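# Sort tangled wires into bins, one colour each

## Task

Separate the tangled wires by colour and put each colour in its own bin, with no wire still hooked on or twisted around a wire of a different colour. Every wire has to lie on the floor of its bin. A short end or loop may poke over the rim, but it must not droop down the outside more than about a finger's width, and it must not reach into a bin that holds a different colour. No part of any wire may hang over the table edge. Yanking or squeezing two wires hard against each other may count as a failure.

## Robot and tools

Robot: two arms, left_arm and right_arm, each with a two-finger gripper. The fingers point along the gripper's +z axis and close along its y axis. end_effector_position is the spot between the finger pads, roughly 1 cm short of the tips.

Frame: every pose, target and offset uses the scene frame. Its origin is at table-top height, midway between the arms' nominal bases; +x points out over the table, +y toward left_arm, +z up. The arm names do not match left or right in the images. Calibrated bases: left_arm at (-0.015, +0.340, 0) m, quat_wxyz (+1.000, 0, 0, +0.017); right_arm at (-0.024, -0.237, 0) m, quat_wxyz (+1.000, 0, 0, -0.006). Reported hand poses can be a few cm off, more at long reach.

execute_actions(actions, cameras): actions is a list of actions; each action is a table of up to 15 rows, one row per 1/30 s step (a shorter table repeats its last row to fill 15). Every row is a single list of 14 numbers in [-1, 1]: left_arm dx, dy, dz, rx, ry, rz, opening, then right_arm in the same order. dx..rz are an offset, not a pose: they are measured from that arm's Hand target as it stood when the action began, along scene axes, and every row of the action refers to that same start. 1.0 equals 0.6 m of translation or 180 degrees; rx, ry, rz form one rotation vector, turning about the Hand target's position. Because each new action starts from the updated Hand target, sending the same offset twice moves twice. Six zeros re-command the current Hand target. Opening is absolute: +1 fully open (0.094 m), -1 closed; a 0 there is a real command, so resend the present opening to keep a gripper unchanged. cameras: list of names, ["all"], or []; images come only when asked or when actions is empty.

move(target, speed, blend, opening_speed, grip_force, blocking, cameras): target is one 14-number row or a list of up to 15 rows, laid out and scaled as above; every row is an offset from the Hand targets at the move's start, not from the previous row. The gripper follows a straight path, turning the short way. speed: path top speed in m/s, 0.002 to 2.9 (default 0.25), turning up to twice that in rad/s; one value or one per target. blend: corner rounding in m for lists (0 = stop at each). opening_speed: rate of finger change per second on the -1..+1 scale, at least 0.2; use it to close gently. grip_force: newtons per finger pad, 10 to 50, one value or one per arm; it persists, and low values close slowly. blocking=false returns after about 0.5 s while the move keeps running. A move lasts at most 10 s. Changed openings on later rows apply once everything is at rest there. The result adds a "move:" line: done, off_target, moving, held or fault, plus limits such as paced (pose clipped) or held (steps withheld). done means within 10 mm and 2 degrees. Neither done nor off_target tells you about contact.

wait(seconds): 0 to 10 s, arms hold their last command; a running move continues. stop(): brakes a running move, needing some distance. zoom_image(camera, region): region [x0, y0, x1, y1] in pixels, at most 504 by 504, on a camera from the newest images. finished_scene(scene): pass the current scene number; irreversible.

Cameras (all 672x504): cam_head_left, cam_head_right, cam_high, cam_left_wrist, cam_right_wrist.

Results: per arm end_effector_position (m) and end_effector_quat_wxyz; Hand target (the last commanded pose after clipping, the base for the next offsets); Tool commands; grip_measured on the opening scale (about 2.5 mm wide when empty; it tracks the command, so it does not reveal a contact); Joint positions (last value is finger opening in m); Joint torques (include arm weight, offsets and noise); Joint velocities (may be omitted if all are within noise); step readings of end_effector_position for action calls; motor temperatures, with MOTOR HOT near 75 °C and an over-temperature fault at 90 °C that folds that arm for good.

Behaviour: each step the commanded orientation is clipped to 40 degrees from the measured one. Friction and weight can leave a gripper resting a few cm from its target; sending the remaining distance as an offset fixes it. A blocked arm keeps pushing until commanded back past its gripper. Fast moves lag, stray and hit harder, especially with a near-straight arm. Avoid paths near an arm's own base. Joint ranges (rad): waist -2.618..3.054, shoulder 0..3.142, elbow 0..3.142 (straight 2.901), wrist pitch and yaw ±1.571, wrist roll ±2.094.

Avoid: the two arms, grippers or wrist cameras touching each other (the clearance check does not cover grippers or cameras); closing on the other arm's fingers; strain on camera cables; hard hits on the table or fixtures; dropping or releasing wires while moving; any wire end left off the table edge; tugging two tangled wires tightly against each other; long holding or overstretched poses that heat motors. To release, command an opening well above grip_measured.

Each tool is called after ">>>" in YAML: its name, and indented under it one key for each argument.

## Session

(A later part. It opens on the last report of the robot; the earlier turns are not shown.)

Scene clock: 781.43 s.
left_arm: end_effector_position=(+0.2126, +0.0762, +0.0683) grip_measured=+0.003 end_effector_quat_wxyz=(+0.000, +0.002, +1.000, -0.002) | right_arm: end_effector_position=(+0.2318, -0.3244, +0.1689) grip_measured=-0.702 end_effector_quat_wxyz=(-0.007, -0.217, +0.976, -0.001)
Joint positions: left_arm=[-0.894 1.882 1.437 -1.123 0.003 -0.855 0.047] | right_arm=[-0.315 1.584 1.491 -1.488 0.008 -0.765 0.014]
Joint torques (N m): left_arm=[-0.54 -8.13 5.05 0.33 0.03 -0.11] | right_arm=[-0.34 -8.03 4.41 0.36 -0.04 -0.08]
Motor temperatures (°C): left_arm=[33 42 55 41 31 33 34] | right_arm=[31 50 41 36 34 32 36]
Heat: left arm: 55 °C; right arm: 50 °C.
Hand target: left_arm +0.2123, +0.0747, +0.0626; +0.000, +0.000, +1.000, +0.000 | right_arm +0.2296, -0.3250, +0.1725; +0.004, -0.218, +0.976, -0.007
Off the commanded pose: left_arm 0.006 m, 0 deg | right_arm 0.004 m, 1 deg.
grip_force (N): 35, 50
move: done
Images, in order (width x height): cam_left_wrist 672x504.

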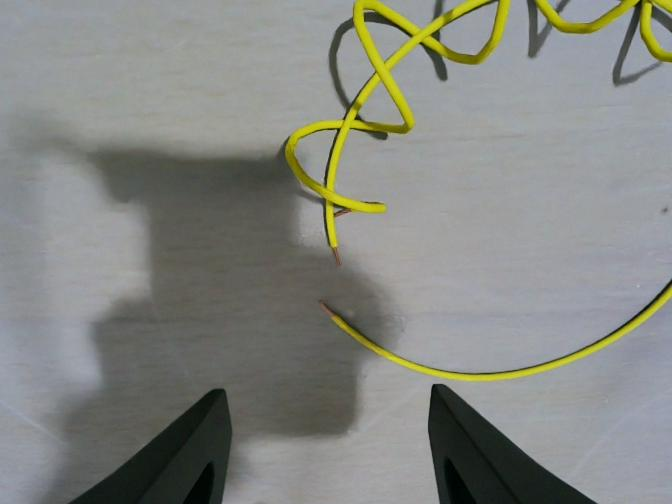

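>>> move:
  target:
    - [0.015,0.001,-0.06,0,0,0,0,0,0,0,0,0,0,-0.7]
    - [0.015,0.001,-0.094,0,0,0,0,0,0,0,0,0,0,-0.7]
  speed: 0.05
  blend: 0.005
  cameras: ["cam_left_wrist"]

Scene clock: 800.90 s.
left_arm: end_effector_position=(+0.2198, +0.0724, +0.0145) grip_measured=+0.003 end_effector_quat_wxyz=(+0.003, +0.000, +1.000, -0.005) | right_arm: end_effector_position=(+0.2318, -0.3244, +0.1689) grip_measured=-0.702 end_effector_quat_wxyz=(-0.007, -0.217, +0.976, -0.001)
Joint positions: left_arm=[-0.886 1.963 1.325 -0.922 0.003 -0.851 0.047] | right_arm=[-0.315 1.584 1.491 -1.488 0.008 -0.765 0.014]
Joint torques (N m): left_arm=[0.55 -7.91 4.31 0.38 -0.03 0.06] | right_arm=[-0.32 -8.03 4.42 0.37 -0.04 -0.08]
Heat: left arm: 53 °C; right arm: 50 °C.
Hand target: left_arm +0.2213, +0.0752, +0.0062; +0.000, +0.000, +1.000, +0.000 | right_arm +0.2296, -0.3250, +0.1725; +0.004, -0.218, +0.976, -0.007
Off the commanded pose: left_arm 0.009 m, 1 deg | right_arm 0.004 m, 1 deg.
grip_force (N): 35, 50
move: done
Images, in order (width x height): cam_left_wrist 672x504.

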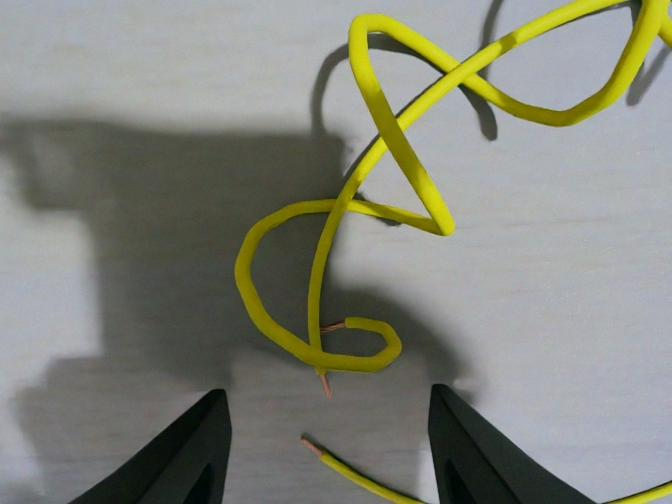

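>>> move:
  target:
    - [0.01,0.001,-0.008,0,0,0,0,0,0,0,0,0,0,-0.7]
    - [0.01,0.001,-0.008,0,0,0,-0.98,0,0,0,0,0,0,-0.7]
  speed: 0.03
  grip_force: [30,50]
  opening_speed: 0.4
  cameras: ["cam_left_wrist"]

Scene clock: 815.87 s.
left_arm: end_effector_position=(+0.2242, +0.0748, +0.0085) grip_measured=-0.952 end_effector_quat_wxyz=(+0.001, +0.001, +1.000, -0.003) | right_arm: end_effector_position=(+0.2318, -0.3244, +0.1689) grip_measured=-0.702 end_effector_quat_wxyz=(-0.007, -0.217, +0.976, -0.001)
Joint positions: left_arm=[-0.872 1.981 1.325 -0.91 0.003 -0.836 0.002] | right_arm=[-0.315 1.584 1.491 -1.488 0.008 -0.765 0.014]
Joint torques (N m): left_arm=[0.58 -8.08 5.27 0.38 0.02 0.04] | right_arm=[-0.34 -8.03 4.44 0.36 -0.04 -0.07]
Heat: left arm: 53 °C; right arm: 50 °C.
Hand target: left_arm +0.2273, +0.0759, +0.0015; +0.000, +0.001, +1.000, +0.000 | right_arm +0.2296, -0.3250, +0.1725; +0.004, -0.218, +0.976, -0.007
Off the commanded pose: left_arm 0.008 m, 0 deg | right_arm 0.004 m, 1 deg.
grip_force (N): 30, 50
move: done
Images, in order (width x height): cam_left_wrist 672x504.

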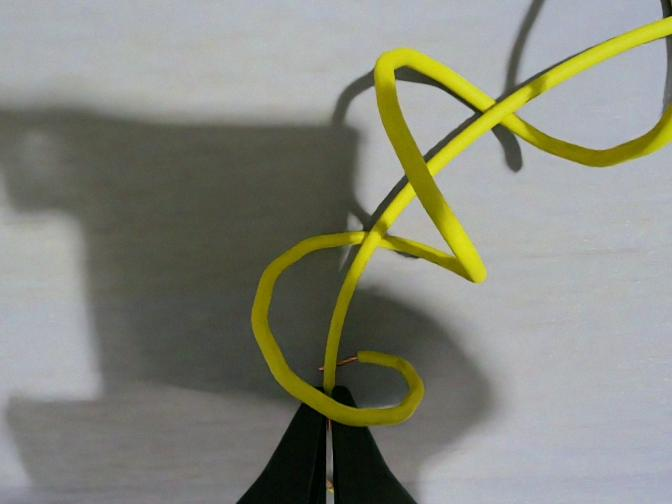

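>>> move:
  target:
    - [0.01,0.001,0.06,0,0,0,-0.98,0,0,0,0,0,0,-0.7]
    - [0.06,0.07,0.3,0,0,0,-0.98,0,0,0,0,0,0,-0.7]
  speed: 0.06
  blend: 0.02
  cameras: ["cam_head_left","cam_left_wrist","cam_head_right"]

>>> zoom_image:
  camera: "cam_head_right"
  region: [250, 180, 490, 400]

Scene clock: 831.17 s.
left_arm: end_effector_position=(+0.2634, +0.1142, +0.1703) grip_measured=-0.954 end_effector_quat_wxyz=(+0.000, -0.001, +1.000, -0.002) | right_arm: end_effector_position=(+0.2318, -0.3244, +0.1689) grip_measured=-0.702 end_effector_quat_wxyz=(-0.007, -0.217, +0.976, -0.001)
Joint positions: left_arm=[-0.717 1.925 1.904 -1.546 0.003 -0.684 0.002] | right_arm=[-0.315 1.584 1.491 -1.488 0.008 -0.765 0.014]
Joint torques (N m): left_arm=[0.62 -11.03 6.72 0 -0.03 0.05] | right_arm=[-0.32 -8.05 4.42 0.36 -0.04 -0.08]
Heat: left arm: 54 °C; right arm: 49 °C.
Hand target: left_arm +0.2633, +0.1178, +0.1815; +0.000, +0.000, +1.000, +0.000 | right_arm +0.2296, -0.3250, +0.1725; +0.004, -0.218, +0.976, -0.007
Off the commanded pose: left_arm 0.012 m, 0 deg | right_arm 0.004 m, 1 deg.
joint sent to its limit (left arm) — joint 4 (wrist pitch), lower limit. The joint targets still meet the commanded pose.
grip_force (N): 30, 50
move: off_target (left_arm); blend cut to 0.0182 m at target 1
Images, in order (width x height): cam_head_left 672x504, cam_head_right 672x504, cam_left_wrist 672x504.

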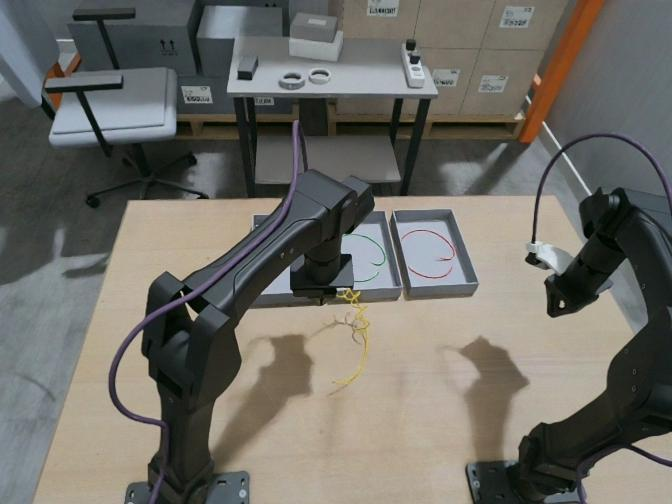

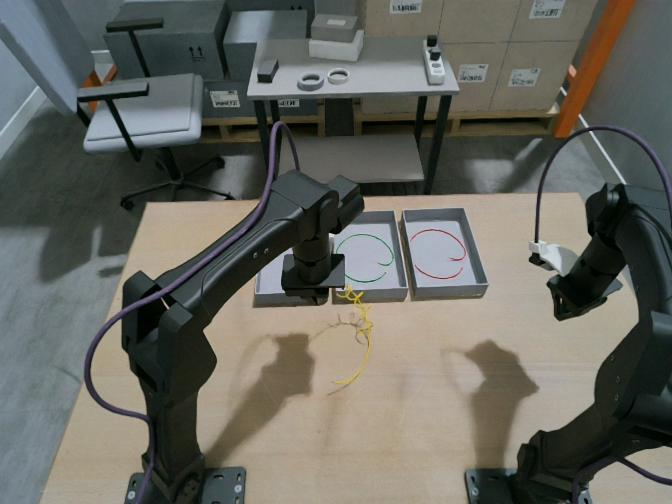

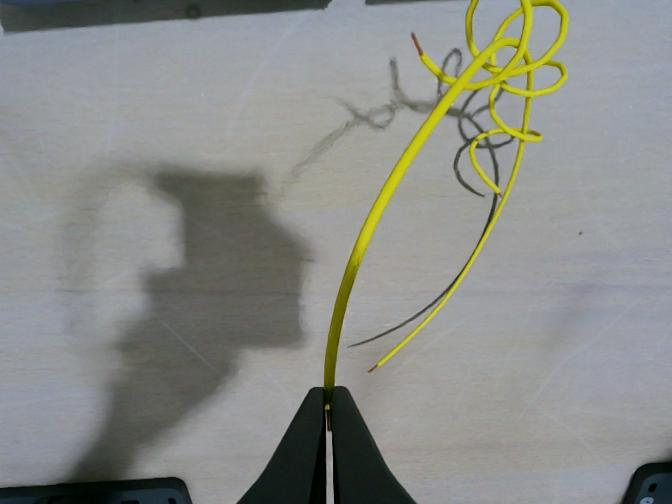

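Scaled by 2.100 from the camera's 672x504 image, which has a finer 960x720 frame.

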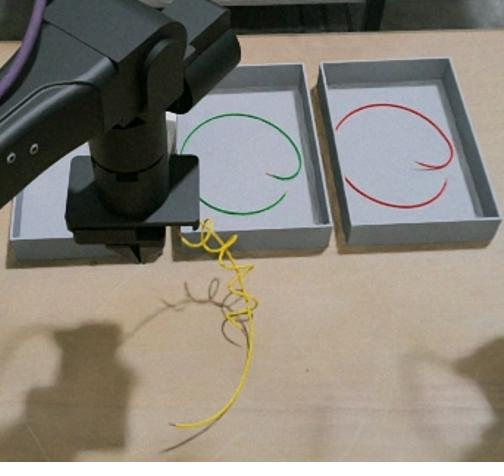

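>>> move:
  target:
    - [-0.02,0.07,0.12,0,0,0,-0.98,0,0,0,0,0,0,-0.7]
    - [0,0.13,0.23,0,0,0,-0.98,0,0,0,0,0,0,-0.7]
  speed: 0.1
  blend: 0.03
  cameras: ["cam_head_left","cam_left_wrist","cam_head_right"]

>>> zoom_image:
  camera: "cam_head_left"
  region: [200, 180, 450, 400]

Scene clock: 844.53 s.
left_arm: end_effector_position=(+0.2667, +0.1922, +0.3133) grip_measured=-0.954 end_effector_quat_wxyz=(+0.197, -0.004, +0.975, -0.106) | right_arm: end_effector_position=(+0.2318, -0.3244, +0.1689) grip_measured=-0.702 end_effector_quat_wxyz=(-0.007, -0.217, +0.976, -0.001)
Joint positions: left_arm=[-0.519 1.537 1.966 -1.547 0.003 -0.492 0.002] | right_arm=[-0.315 1.584 1.491 -1.488 0.008 -0.765 0.014]
Joint torques (N m): left_arm=[0.49 -6.06 5.97 0.81 0.03 0.09] | right_arm=[-0.32 -8.03 4.44 0.37 -0.04 -0.07]
Heat: left arm: 54 °C; right arm: 49 °C.
Hand target: left_arm +0.2633, +0.1959, +0.3195; +0.000, +0.001, +1.000, +0.000 | right_arm +0.2296, -0.3250, +0.1725; +0.004, -0.218, +0.976, -0.007
Off the commanded pose: left_arm 0.008 m, 26 deg | right_arm 0.004 m, 1 deg.
joint sent to its limit (left arm) — joint 4 (wrist pitch), lower limit. The joint targets are off in orientation, not in position.
grip_force (N): 30, 50
move: off_target (left_arm)
Images, in order (width x height): cam_head_left 672x504, cam_head_right 672x504, cam_left_wrist 672x504.

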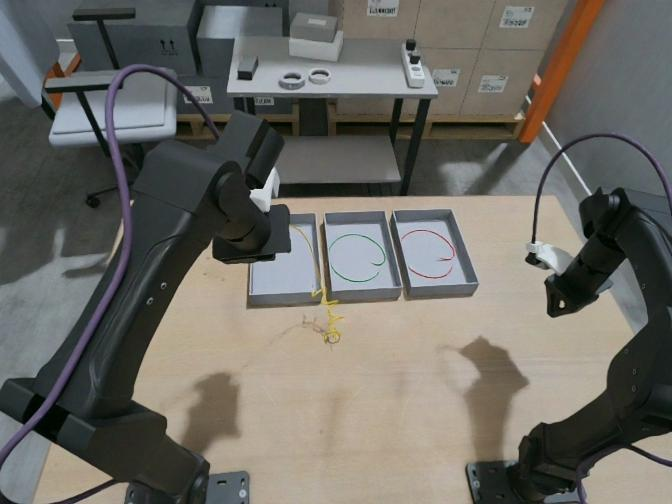

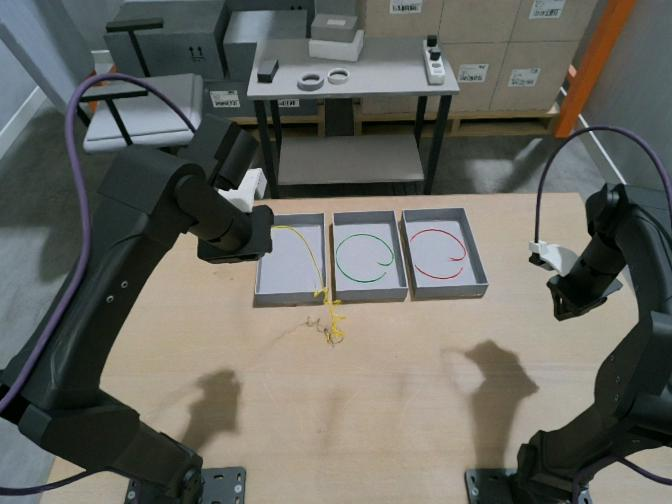

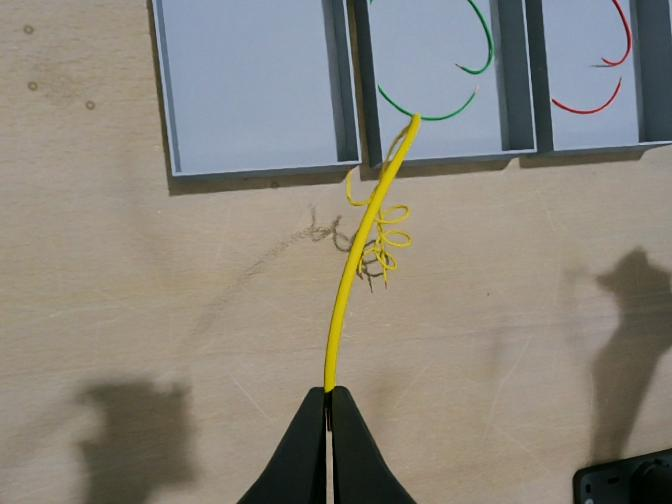

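Scaled by 2.016 from the camera's 672x504 image, which has a finer 960x720 frame.

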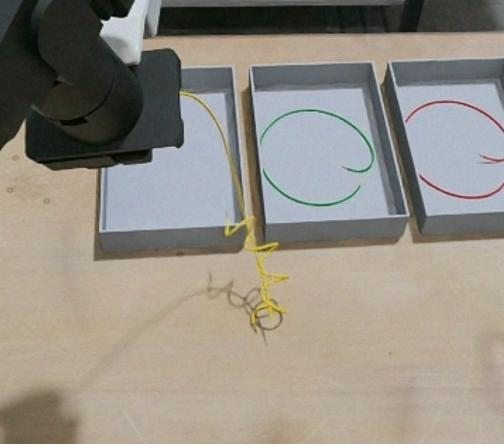

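>>> move:
  target:
    - [0.0,0.03,0.17,0,-0.25,0,-0.98,0,0,0,0,0,0,-0.7]
    - [0.2,0.03,0.17,0,-0.25,0,-0.98,0,0,0,0,0,0,-0.7]
  speed: 0.1
  blend: 0.03
  cameras: ["cam_head_left","cam_left_wrist","cam_head_right"]

>>> zoom_image:
  camera: "cam_head_right"
  region: [200, 100, 500, 350]

Scene clock: 868.23 s.
left_arm: end_effector_position=(+0.3827, +0.2120, +0.4237) grip_measured=-0.954 end_effector_quat_wxyz=(+0.425, +0.002, +0.905, -0.015) | right_arm: end_effector_position=(+0.2318, -0.3244, +0.1689) grip_measured=-0.702 end_effector_quat_wxyz=(-0.007, -0.217, +0.976, -0.001)
Joint positions: left_arm=[-0.48 1.918 2.731 -1.548 -0.311 -0.303 0.002] | right_arm=[-0.315 1.584 1.491 -1.488 0.008 -0.765 0.014]
Joint torques (N m): left_arm=[0.49 -6.75 4.89 1.32 -0.11 0.04] | right_arm=[-0.32 -8.03 4.42 0.36 -0.04 -0.08]
Motor temperatures (°C): left_arm=[33 42 55 39 31 33 35] | right_arm=[31 49 40 35 34 32 35]
Heat: left arm: 55 °C; right arm: 49 °C.
Hand target: left_arm +0.3833, +0.2138, +0.4214; +0.383, +0.001, +0.924, +0.000 | right_arm +0.2296, -0.3250, +0.1725; +0.004, -0.218, +0.976, -0.007
Off the commanded pose: left_arm 0.003 m, 6 deg | right_arm 0.004 m, 1 deg.
joint sent to its limit (left arm) — joint 4 (wrist pitch), lower limit. The joint targets are off in orientation, not in position.
grip_force (N): 30, 50
move: off_target (left_arm)
Images, in order (width x height): cam_head_left 672x504, cam_head_right 672x504, cam_left_wrist 672x504.

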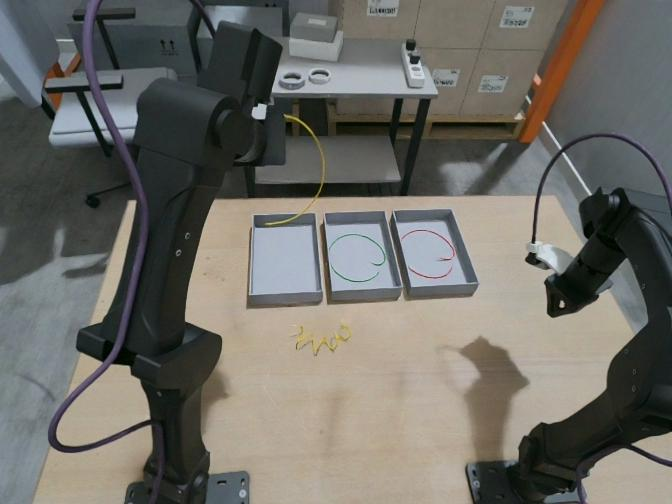

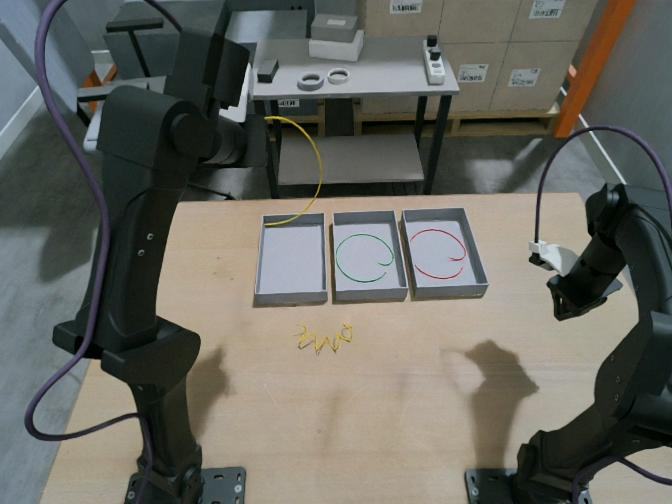

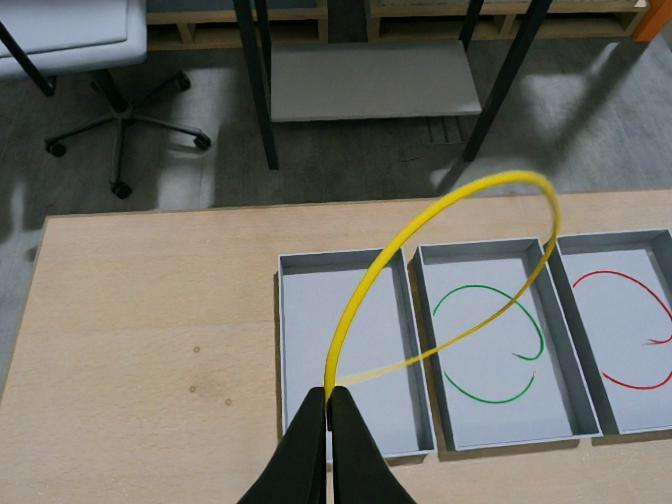

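Scaled by 1.680 from the camera's 672x504 image, which has a finer 960x720 frame.

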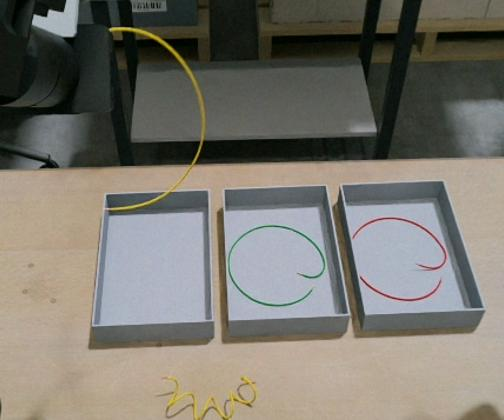

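>>> move:
  target:
    - [0.12,-0.015,-0.1,0.196,0.196,-0.472,-0.98,0,0,0,0,0,0,-0.7]
    - [0.14,-0.02,-0.16,0.196,0.196,-0.472,-0.98,0,0,0,0,0,0,-0.7]
  speed: 0.1
  blend: 0.03
  cameras: ["cam_head_left","cam_head_right"]

>>> zoom_image:
  camera: "cam_head_right"
  region: [200, 100, 500, 350]

Scene clock: 893.07 s.
left_arm: end_effector_position=(+0.4665, +0.2052, +0.3283) grip_measured=-0.954 end_effector_quat_wxyz=(+0.295, +0.662, +0.670, +0.161) | right_arm: end_effector_position=(+0.2318, -0.3244, +0.1689) grip_measured=-0.702 end_effector_quat_wxyz=(-0.007, -0.217, +0.976, -0.001)
Joint positions: left_arm=[-0.308 2.219 2.852 -1.517 0.004 1.285 0.002] | right_arm=[-0.315 1.584 1.491 -1.488 0.008 -0.765 0.014]
Joint torques (N m): left_arm=[-0.72 -9.55 5.49 1.26 0 0.06] | right_arm=[-0.32 -8.03 4.42 0.36 -0.04 -0.08]
Heat: left arm: 53 °C; right arm: 49 °C.
Hand target: left_arm +0.4673, +0.2017, +0.3256; +0.000, +0.708, +0.706, +0.001 | right_arm +0.2296, -0.3250, +0.1725; +0.004, -0.218, +0.976, -0.007
Off the commanded pose: left_arm 0.005 m, 39 deg | right_arm 0.004 m, 1 deg.
elbow stopped short (left arm): the move would have taken joint 3 (elbow) straighter than the controller allows.
grip_force (N): 30, 50
move: off_target (left_arm); blend cut to 0.019 m at target 1; limits=paced
Images, in order (width x height): cam_head_left 672x504, cam_head_right 672x504.

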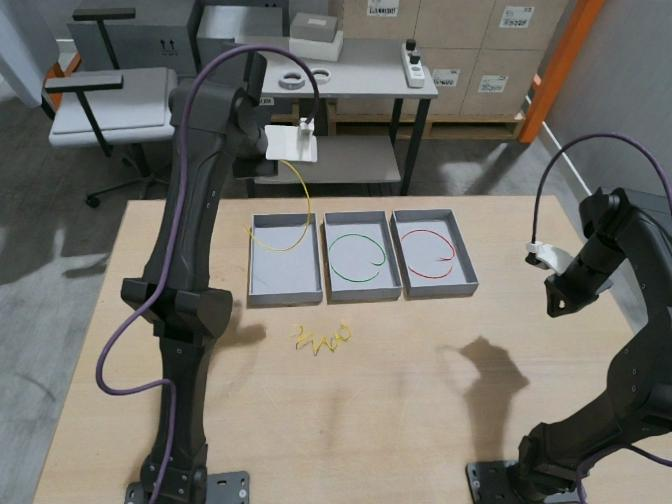

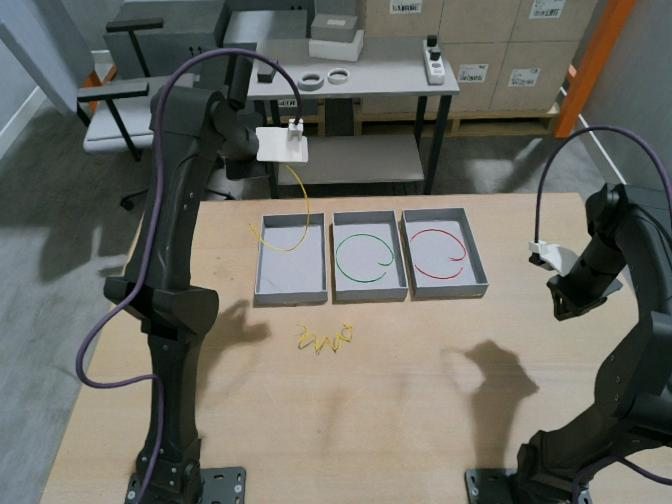

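Scaled by 1.680 from the camera's 672x504 image, which has a finer 960x720 frame.

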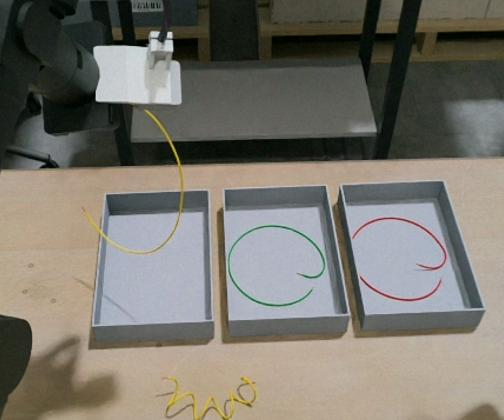

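>>> move:
  target:
    - [0.005,-0.05,-0.06,0,0,0,-0.98,0,0,0,0,0,0,-0.7]
    - [0.005,-0.07,-0.24,0,0,0,-0.98,0,0,0,0,0,0,-0.7]
  speed: 0.08
  blend: 0.02
  cameras: ["cam_head_left","cam_head_right"]

>>> zoom_image:
  camera: "cam_head_right"
  region: [200, 100, 500, 350]

Scene clock: 907.47 s.
left_arm: end_effector_position=(+0.4760, +0.1626, +0.1968) grip_measured=-0.954 end_effector_quat_wxyz=(+0.167, +0.696, +0.693, +0.085) | right_arm: end_effector_position=(+0.2318, -0.3244, +0.1689) grip_measured=-0.702 end_effector_quat_wxyz=(-0.007, -0.217, +0.976, -0.001)
Joint positions: left_arm=[-0.387 2.431 2.775 -1.539 -0.013 1.225 0.002] | right_arm=[-0.315 1.584 1.491 -1.488 0.008 -0.765 0.014]
Joint torques (N m): left_arm=[-0.88 -11.26 4.48 0.61 0.11 -0.08] | right_arm=[-0.32 -8.03 4.42 0.36 -0.04 -0.08]
Heat: left arm: 53 °C; right arm: 49 °C.
Hand target: left_arm +0.4703, +0.1598, +0.1816; +0.000, +0.708, +0.706, +0.001 | right_arm +0.2296, -0.3250, +0.1725; +0.004, -0.218, +0.976, -0.007
Off the commanded pose: left_arm 0.017 m, 22 deg | right_arm 0.004 m, 1 deg.
elbow stopped short (left arm): the move would have taken joint 3 (elbow) straighter than the controller allows.
joint sent to its limit (left arm) — joint 4 (wrist pitch), lower limit. The joint targets are off in orientation, not in position.
grip_force (N): 30, 50
move: off_target (left_arm)
Images, in order (width x height): cam_head_left 672x504, cam_head_right 672x504.

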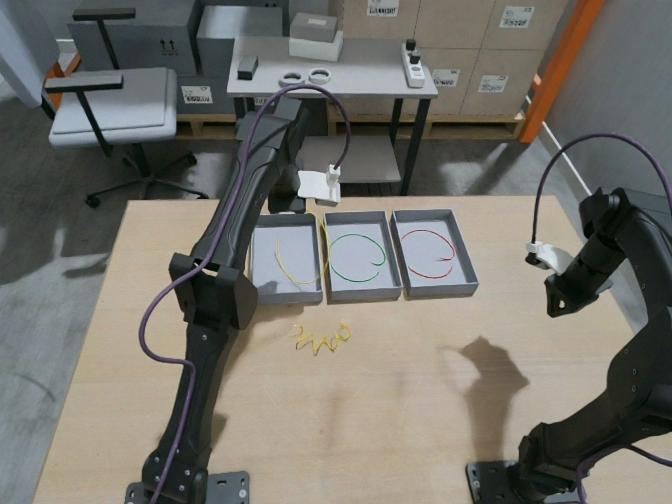

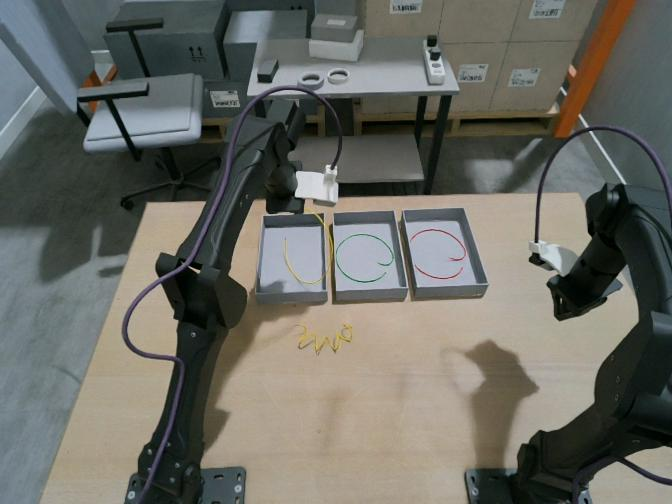

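Scaled by 1.680 from the camera's 672x504 image, which has a finer 960x720 frame.

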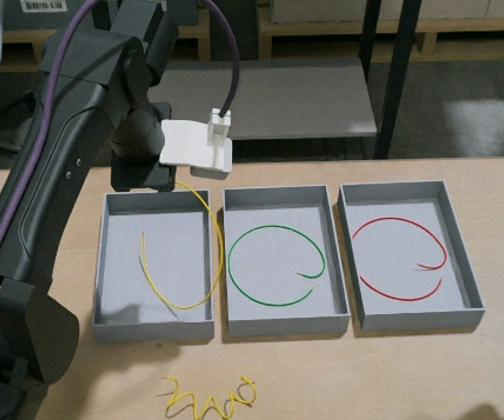

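>>> move:
  target:
    - [0.03,0.065,0,0,0,0,-0.98,0,0,0,0,0,0,-0.7]
    - [0.03,0.055,-0.09,0,0,0,-0.98,0,0,0,0,0,0,-0.7]
  speed: 0.07
  blend: 0.01
  cameras: ["cam_head_left","cam_head_right"]

>>> zoom_image:
  camera: "cam_head_right"
  region: [200, 150, 450, 350]

Scene clock: 920.23 s.
left_arm: end_effector_position=(+0.4932, +0.1945, +0.1398) grip_measured=-0.954 end_effector_quat_wxyz=(+0.114, +0.700, +0.702, +0.067) | right_arm: end_effector_position=(+0.2318, -0.3244, +0.1689) grip_measured=-0.702 end_effector_quat_wxyz=(-0.007, -0.217, +0.976, -0.001)
Joint positions: left_arm=[-0.318 2.548 2.783 -1.54 -0.008 1.286 0.002] | right_arm=[-0.315 1.584 1.491 -1.488 0.008 -0.765 0.014]
Joint torques (N m): left_arm=[-0.17 -11.84 5.48 0.44 0.04 -0.05] | right_arm=[-0.32 -8.03 4.42 0.36 -0.04 -0.08]
Motor temperatures (°C): left_arm=[33 47 53 39 31 33 35] | right_arm=[31 48 40 35 34 32 35]
Heat: left arm: 53 °C; right arm: 48 °C.
Hand target: left_arm +0.4883, +0.1929, +0.1275; -0.001, +0.708, +0.706, +0.001 | right_arm +0.2296, -0.3250, +0.1725; +0.004, -0.218, +0.976, -0.007
Off the commanded pose: left_arm 0.013 m, 15 deg | right_arm 0.004 m, 1 deg.
joint sent to its limit (left arm) — joint 4 (wrist pitch), lower limit. The joint targets are off in orientation, not in position.
grip_force (N): 30, 50
move: off_target (left_arm)
Images, in order (width x height): cam_head_left 672x504, cam_head_right 672x504.

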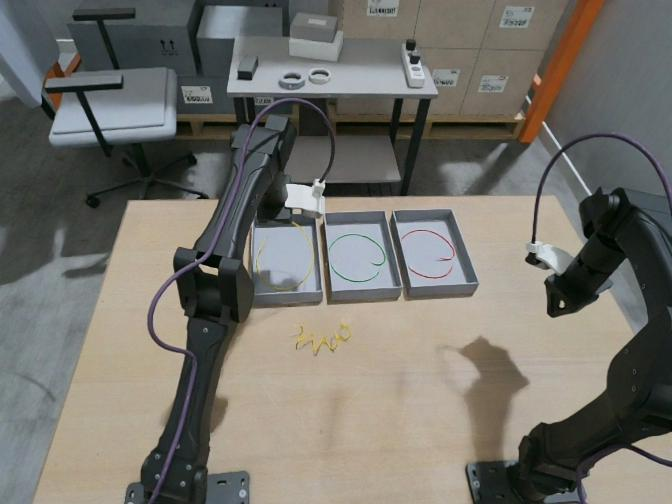

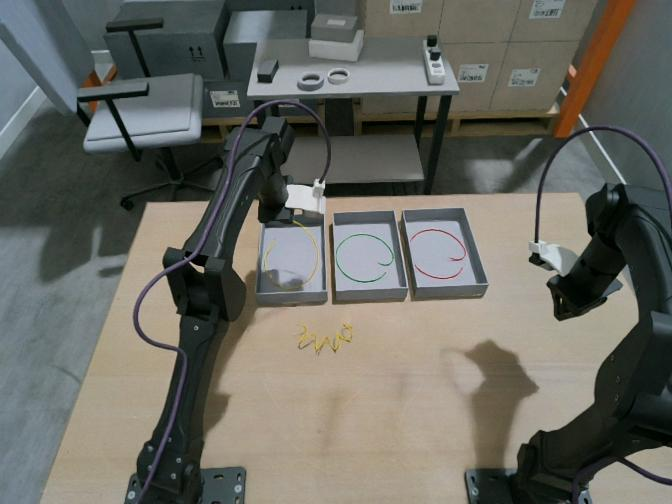

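Scaled by 2.016 from the camera's 672x504 image, which has a finer 960x720 frame.

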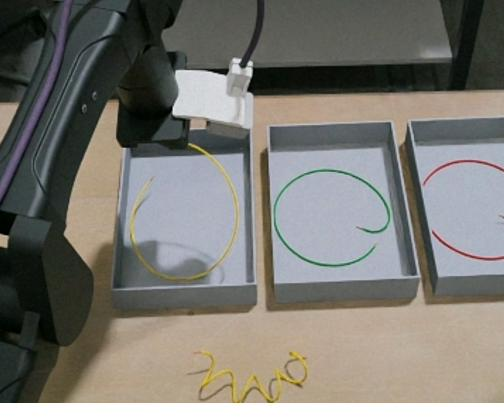

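>>> move:
  target:
    - [0,-0.005,-0.14,0,0,0,-0.98,0,0,0,0,0,0,-0.7]
    - [0,-0.005,-0.14,0,0,0,-0.7,0,0,0,0,0,0,-0.7]
    - [0,-0.005,-0.06,0,0,0,-0.7,0,0,0,0,0,0,-0.7]
    - [-0.02,0,0.12,0,0,0,-0.7,0,0,0,0,0,0,-0.7]
    - [-0.35,-0.08,0.16,0,0,0.5,0,0,0,0,0,0,0,-0.7]
  speed: [0.06,0.06,0.06,0.15,0.25]
  blend: [0,0,0.01,0.03,0]
  cameras: ["cam_head_left","cam_left_wrist"]

>>> zoom_image:
  camera: "cam_head_left"
  region: [220, 180, 490, 370]

Scene clock: 950.00 s.
left_arm: end_effector_position=(+0.2854, +0.1418, +0.2196) grip_measured=-0.003 end_effector_quat_wxyz=(+0.067, +0.003, +0.997, -0.043) | right_arm: end_effector_position=(+0.2318, -0.3244, +0.1689) grip_measured=-0.702 end_effector_quat_wxyz=(-0.007, -0.217, +0.976, -0.001)
Joint positions: left_arm=[-0.621 1.824 1.961 -1.549 -0.002 -0.58 0.047] | right_arm=[-0.315 1.584 1.491 -1.488 0.008 -0.765 0.014]
Joint torques (N m): left_arm=[-0.32 -10.04 4.41 0.34 -0.04 -0.06] | right_arm=[-0.32 -8.05 4.42 0.37 -0.04 -0.08]
Motor temperatures (°C): left_arm=[33 52 52 38 31 33 35] | right_arm=[31 48 40 35 34 32 35]
Heat: left arm: 52 °C; right arm: 48 °C.
Hand target: left_arm +0.2783, +0.1448, +0.2235; -0.001, +0.001, +1.000, +0.000 | right_arm +0.2296, -0.3250, +0.1725; +0.004, -0.218, +0.976, -0.007
Off the commanded pose: left_arm 0.009 m, 9 deg | right_arm 0.004 m, 1 deg.
joint sent to its limit (left arm) — joint 4 (wrist pitch), lower limit. The joint targets are off in orientation, not in position.
grip_force (N): 30, 50
move: off_target (left_arm); target 2's new opening was sent with left_arm's hand 0.011 m and 6 deg from that target; target 5's new opening was sent with left_arm's hand 0.009 m and 9 deg from that target
Images, in order (width x height): cam_head_left 672x504, cam_left_wrist 672x504.

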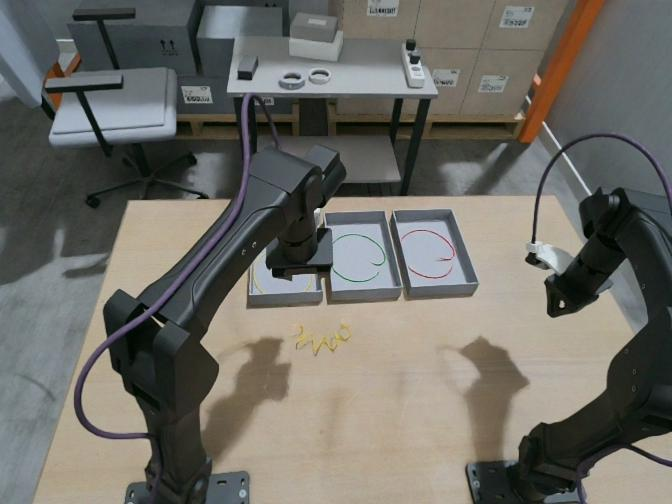

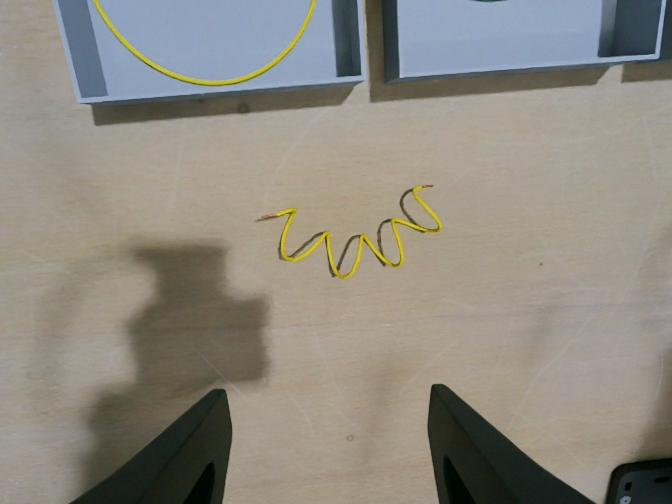

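Scaled by 1.867 from the camera's 672x504 image, which has a finer 960x720 frame.

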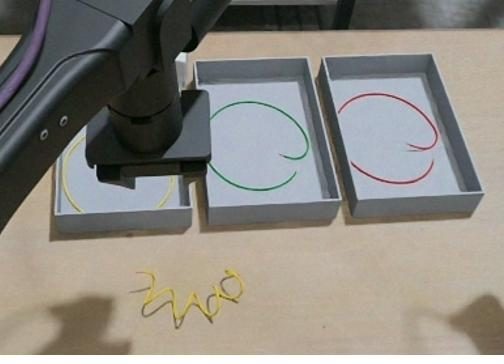

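>>> move:
  target: [-0.062,-0.05,-0.28,0,0,0,0,0,0,0,0,0,0,-0.7]
  speed: 0.2
  cameras: ["cam_left_wrist"]

Scene clock: 967.43 s.
left_arm: end_effector_position=(+0.2403, +0.1169, +0.0595) grip_measured=-0.003 end_effector_quat_wxyz=(-0.003, +0.003, +1.000, +0.000) | right_arm: end_effector_position=(+0.2318, -0.3244, +0.1689) grip_measured=-0.702 end_effector_quat_wxyz=(-0.007, -0.217, +0.976, -0.001)
Joint positions: left_arm=[-0.754 1.862 1.376 -1.089 0.003 -0.712 0.047] | right_arm=[-0.315 1.584 1.491 -1.488 0.008 -0.765 0.014]
Joint torques (N m): left_arm=[-0.38 -8.2 5.16 0.36 -0.03 -0.13] | right_arm=[-0.32 -8.05 4.42 0.36 -0.04 -0.08]
Heat: left arm: 53 °C; right arm: 48 °C.
Hand target: left_arm +0.2411, +0.1148, +0.0555; -0.001, +0.001, +1.000, +0.000 | right_arm +0.2296, -0.3250, +0.1725; +0.004, -0.218, +0.976, -0.007
Off the commanded pose: left_arm 0.005 m, 0 deg | right_arm 0.004 m, 1 deg.
grip_force (N): 30, 50
move: done
Images, in order (width x height): cam_left_wrist 672x504.

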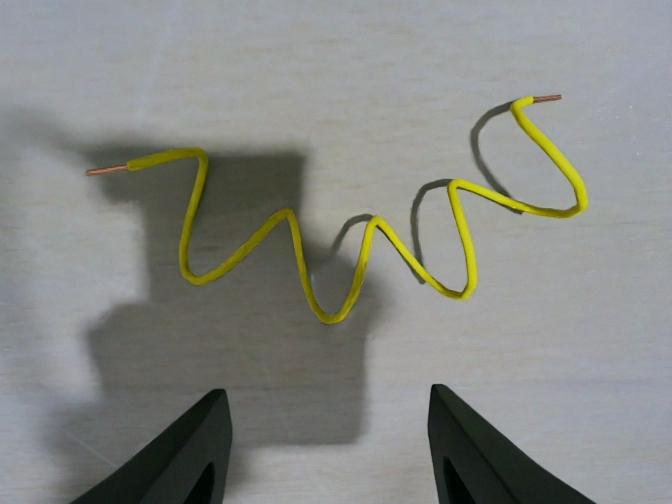

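>>> move:
  target:
    - [-0.008,0,-0.04,0,0,0,-0.4,0,0,0,0,0,0,-0.7]
    - [-0.008,0,-0.085,0,0,0,-0.4,0,0,0,0,0,0,-0.7]
    - [-0.008,0,-0.085,0,0,0,-0.95,0,0,0,0,0,0,-0.7]
  speed: 0.05
  opening_speed: 0.4
  cameras: ["cam_left_wrist"]

Scene clock: 989.10 s.
left_arm: end_effector_position=(+0.2384, +0.1156, +0.0121) grip_measured=-0.944 end_effector_quat_wxyz=(+0.002, +0.002, +1.000, -0.004) | right_arm: end_effector_position=(+0.2318, -0.3244, +0.1689) grip_measured=-0.702 end_effector_quat_wxyz=(-0.007, -0.217, +0.976, -0.001)
Joint positions: left_arm=[-0.76 1.909 1.239 -0.893 0.003 -0.722 0.003] | right_arm=[-0.315 1.584 1.491 -1.488 0.008 -0.765 0.014]
Joint torques (N m): left_arm=[-0.64 -7.47 4.63 0.43 0.04 -0.12] | right_arm=[-0.32 -8.05 4.42 0.36 -0.04 -0.08]
Motor temperatures (°C): left_arm=[33 46 52 36 31 33 35] | right_arm=[31 48 40 35 34 32 34]
Heat: left arm: 52 °C; right arm: 48 °C.
Hand target: left_arm +0.2363, +0.1148, +0.0045; -0.001, +0.001, +1.000, +0.000 | right_arm +0.2296, -0.3250, +0.1725; +0.004, -0.218, +0.976, -0.007
Off the commanded pose: left_arm 0.008 m, 1 deg | right_arm 0.004 m, 1 deg.
grip_force (N): 30, 50
move: done
Images, in order (width x height): cam_left_wrist 672x504.

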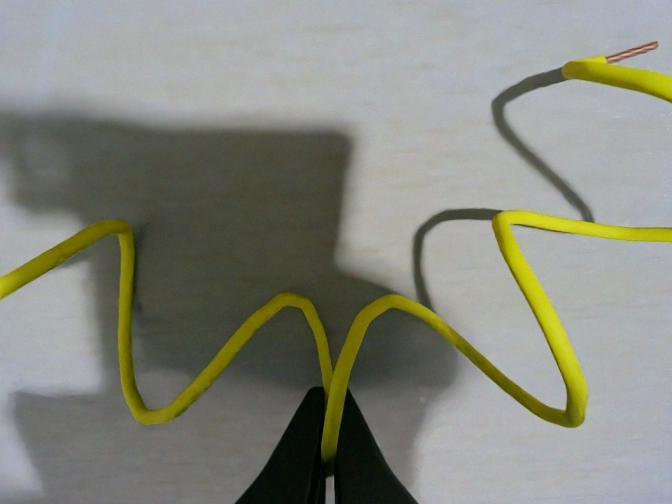

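>>> move:
  target:
    - [0,0,0.05,0,0,0,-0.95,0,0,0,0,0,0,-0.7]
    - [0.1,0.06,0.33,0,0,0,-0.95,0,0,0,0,0,0,-0.7]
    - [0.38,0.075,0.33,0,0,0,-0.95,0,0,0,0,0,0,-0.7]
  speed: [0.06,0.12,0.12]
  blend: [0.01,0.03,0]
  cameras: ["cam_head_left","cam_head_right","cam_left_wrist"]

>>> zoom_image:
  camera: "cam_head_right"
  region: [200, 130, 450, 330]

Scene clock: 1014.53 s.
left_arm: end_effector_position=(+0.4628, +0.1587, +0.2089) grip_measured=-0.947 end_effector_quat_wxyz=(+0.173, -0.003, +0.983, -0.068) | right_arm: end_effector_position=(+0.2318, -0.3244, +0.1689) grip_measured=-0.702 end_effector_quat_wxyz=(-0.007, -0.217, +0.976, -0.001)
Joint positions: left_arm=[-0.398 2.378 2.732 -1.55 0.004 -0.37 0.002] | right_arm=[-0.315 1.584 1.491 -1.488 0.008 -0.765 0.014]
Joint torques (N m): left_arm=[0.28 -10.63 6.42 0.73 0.04 0.12] | right_arm=[-0.34 -8.03 4.41 0.36 -0.03 -0.08]
Heat: left arm: 53 °C; right arm: 48 °C.
Hand target: left_arm +0.4644, +0.1598, +0.2024; -0.001, +0.001, +1.000, +0.000 | right_arm +0.2296, -0.3250, +0.1725; +0.004, -0.218, +0.976, -0.007
Off the commanded pose: left_arm 0.007 m, 22 deg | right_arm 0.004 m, 1 deg.
joint sent to its limit (left arm) — joint 4 (wrist pitch), lower limit. The joint targets are off in orientation, not in position.
grip_force (N): 30, 50
move: off_target (left_arm)
Images, in order (width x height): cam_head_left 672x504, cam_head_right 672x504, cam_left_wrist 672x504.

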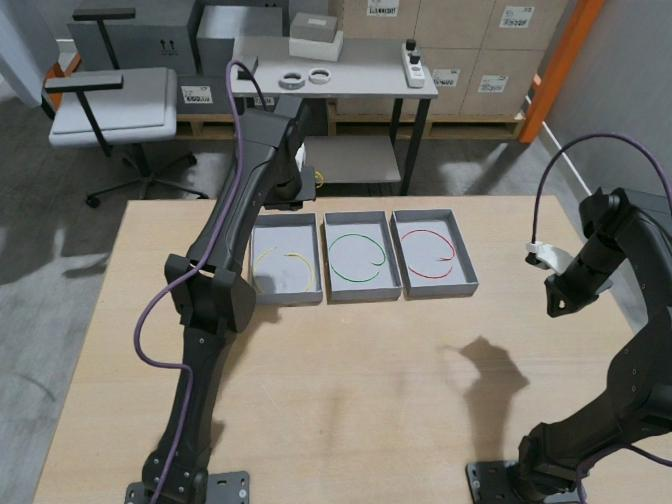

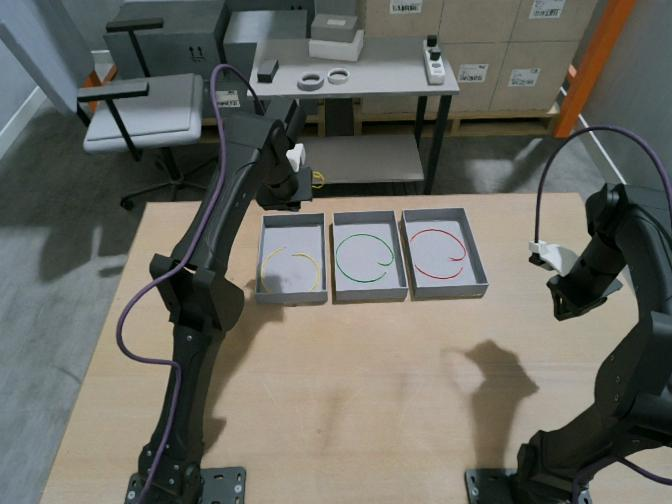

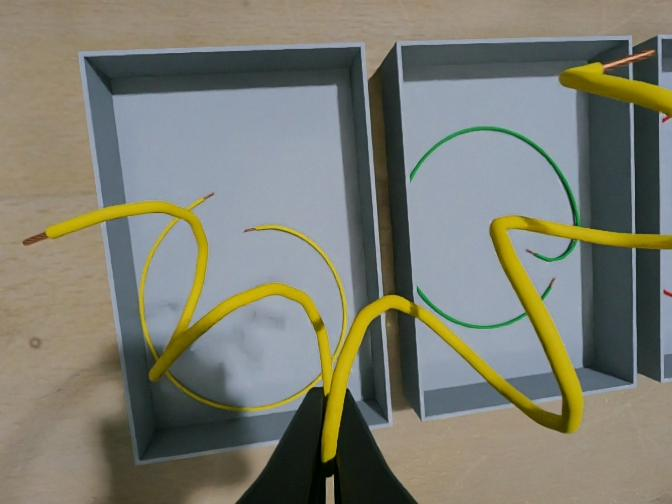

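Scaled by 2.016 from the camera's 672x504 image, which has a finer 960x720 frame.

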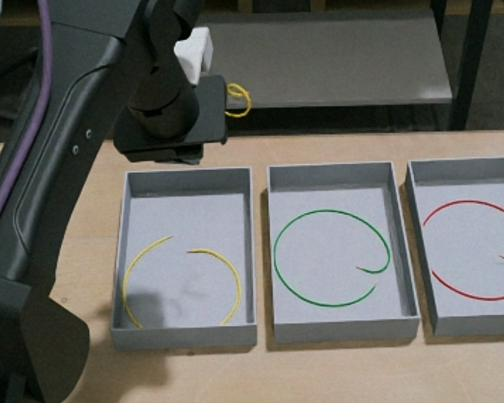

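>>> move:
  target:
    - [0.03,0.035,0,0,0,-0.45,-0.95,0,0,0,0,0,0,-0.7]
    - [0.03,0.035,-0.11,0,0,-0.45,-0.95,0,0,0,0,0,0,-0.7]
  speed: [0.2,0.1]
  cameras: ["cam_head_left","cam_head_right","cam_left_wrist"]

>>> zoom_image:
  camera: "cam_head_right"
  region: [200, 130, 450, 330]

Scene clock: 1034.40 s.
left_arm: end_effector_position=(+0.4859, +0.1821, +0.1532) grip_measured=-0.947 end_effector_quat_wxyz=(+0.130, +0.639, +0.756, +0.054) | right_arm: end_effector_position=(+0.2318, -0.3244, +0.1689) grip_measured=-0.702 end_effector_quat_wxyz=(-0.007, -0.217, +0.976, -0.001)
Joint positions: left_arm=[-0.342 2.52 2.782 -1.55 -0.001 1.096 0.002] | right_arm=[-0.315 1.584 1.491 -1.488 0.008 -0.765 0.014]
Joint torques (N m): left_arm=[-0.42 -11.33 4.68 0.61 0.04 0.05] | right_arm=[-0.32 -8.05 4.42 0.36 -0.04 -0.08]
Heat: left arm: 53 °C; right arm: 48 °C.
Hand target: left_arm +0.4823, +0.1807, +0.1366; +0.000, +0.650, +0.760, +0.001 | right_arm +0.2296, -0.3250, +0.1725; +0.004, -0.218, +0.976, -0.007
Off the commanded pose: left_arm 0.017 m, 16 deg | right_arm 0.004 m, 1 deg.
joint sent to its limit (left arm) — joint 4 (wrist pitch), lower limit. The joint targets are off in orientation, not in position.
grip_force (N): 30, 50
move: off_target (left_arm)
Images, in order (width x height): cam_head_left 672x504, cam_head_right 672x504, cam_left_wrist 672x504.

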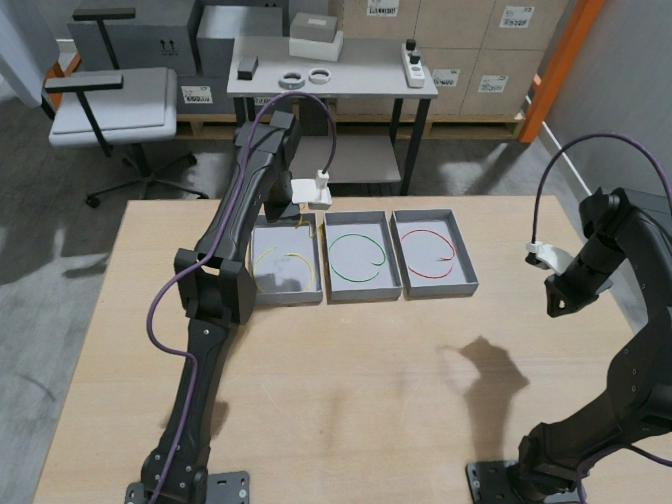

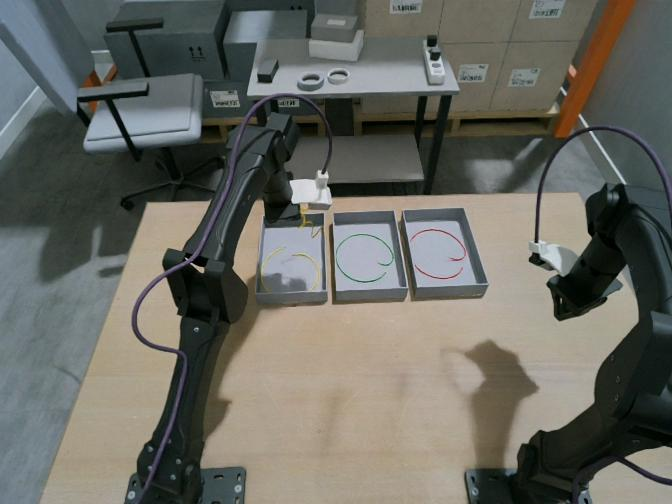

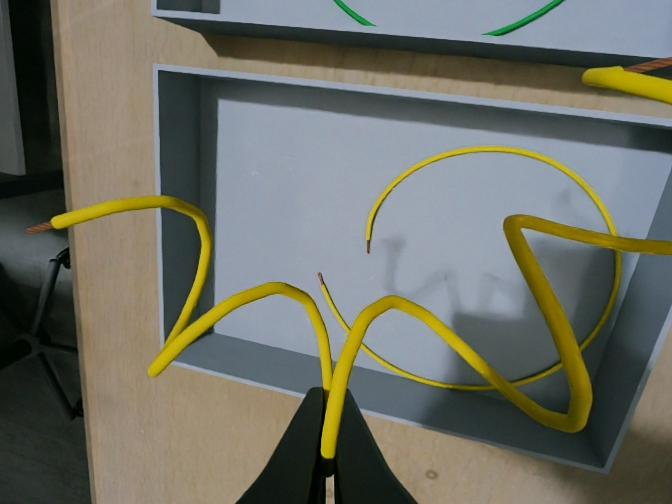

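Scaled by 2.016 from the camera's 672x504 image, which has a finer 960x720 frame.

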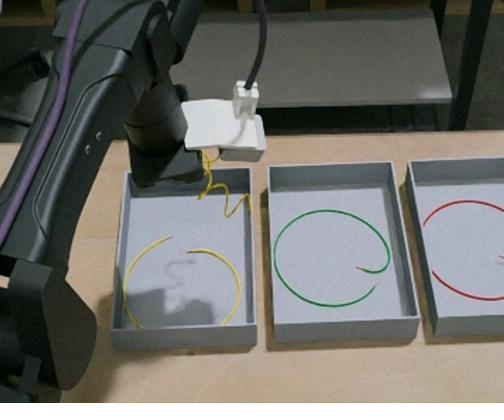

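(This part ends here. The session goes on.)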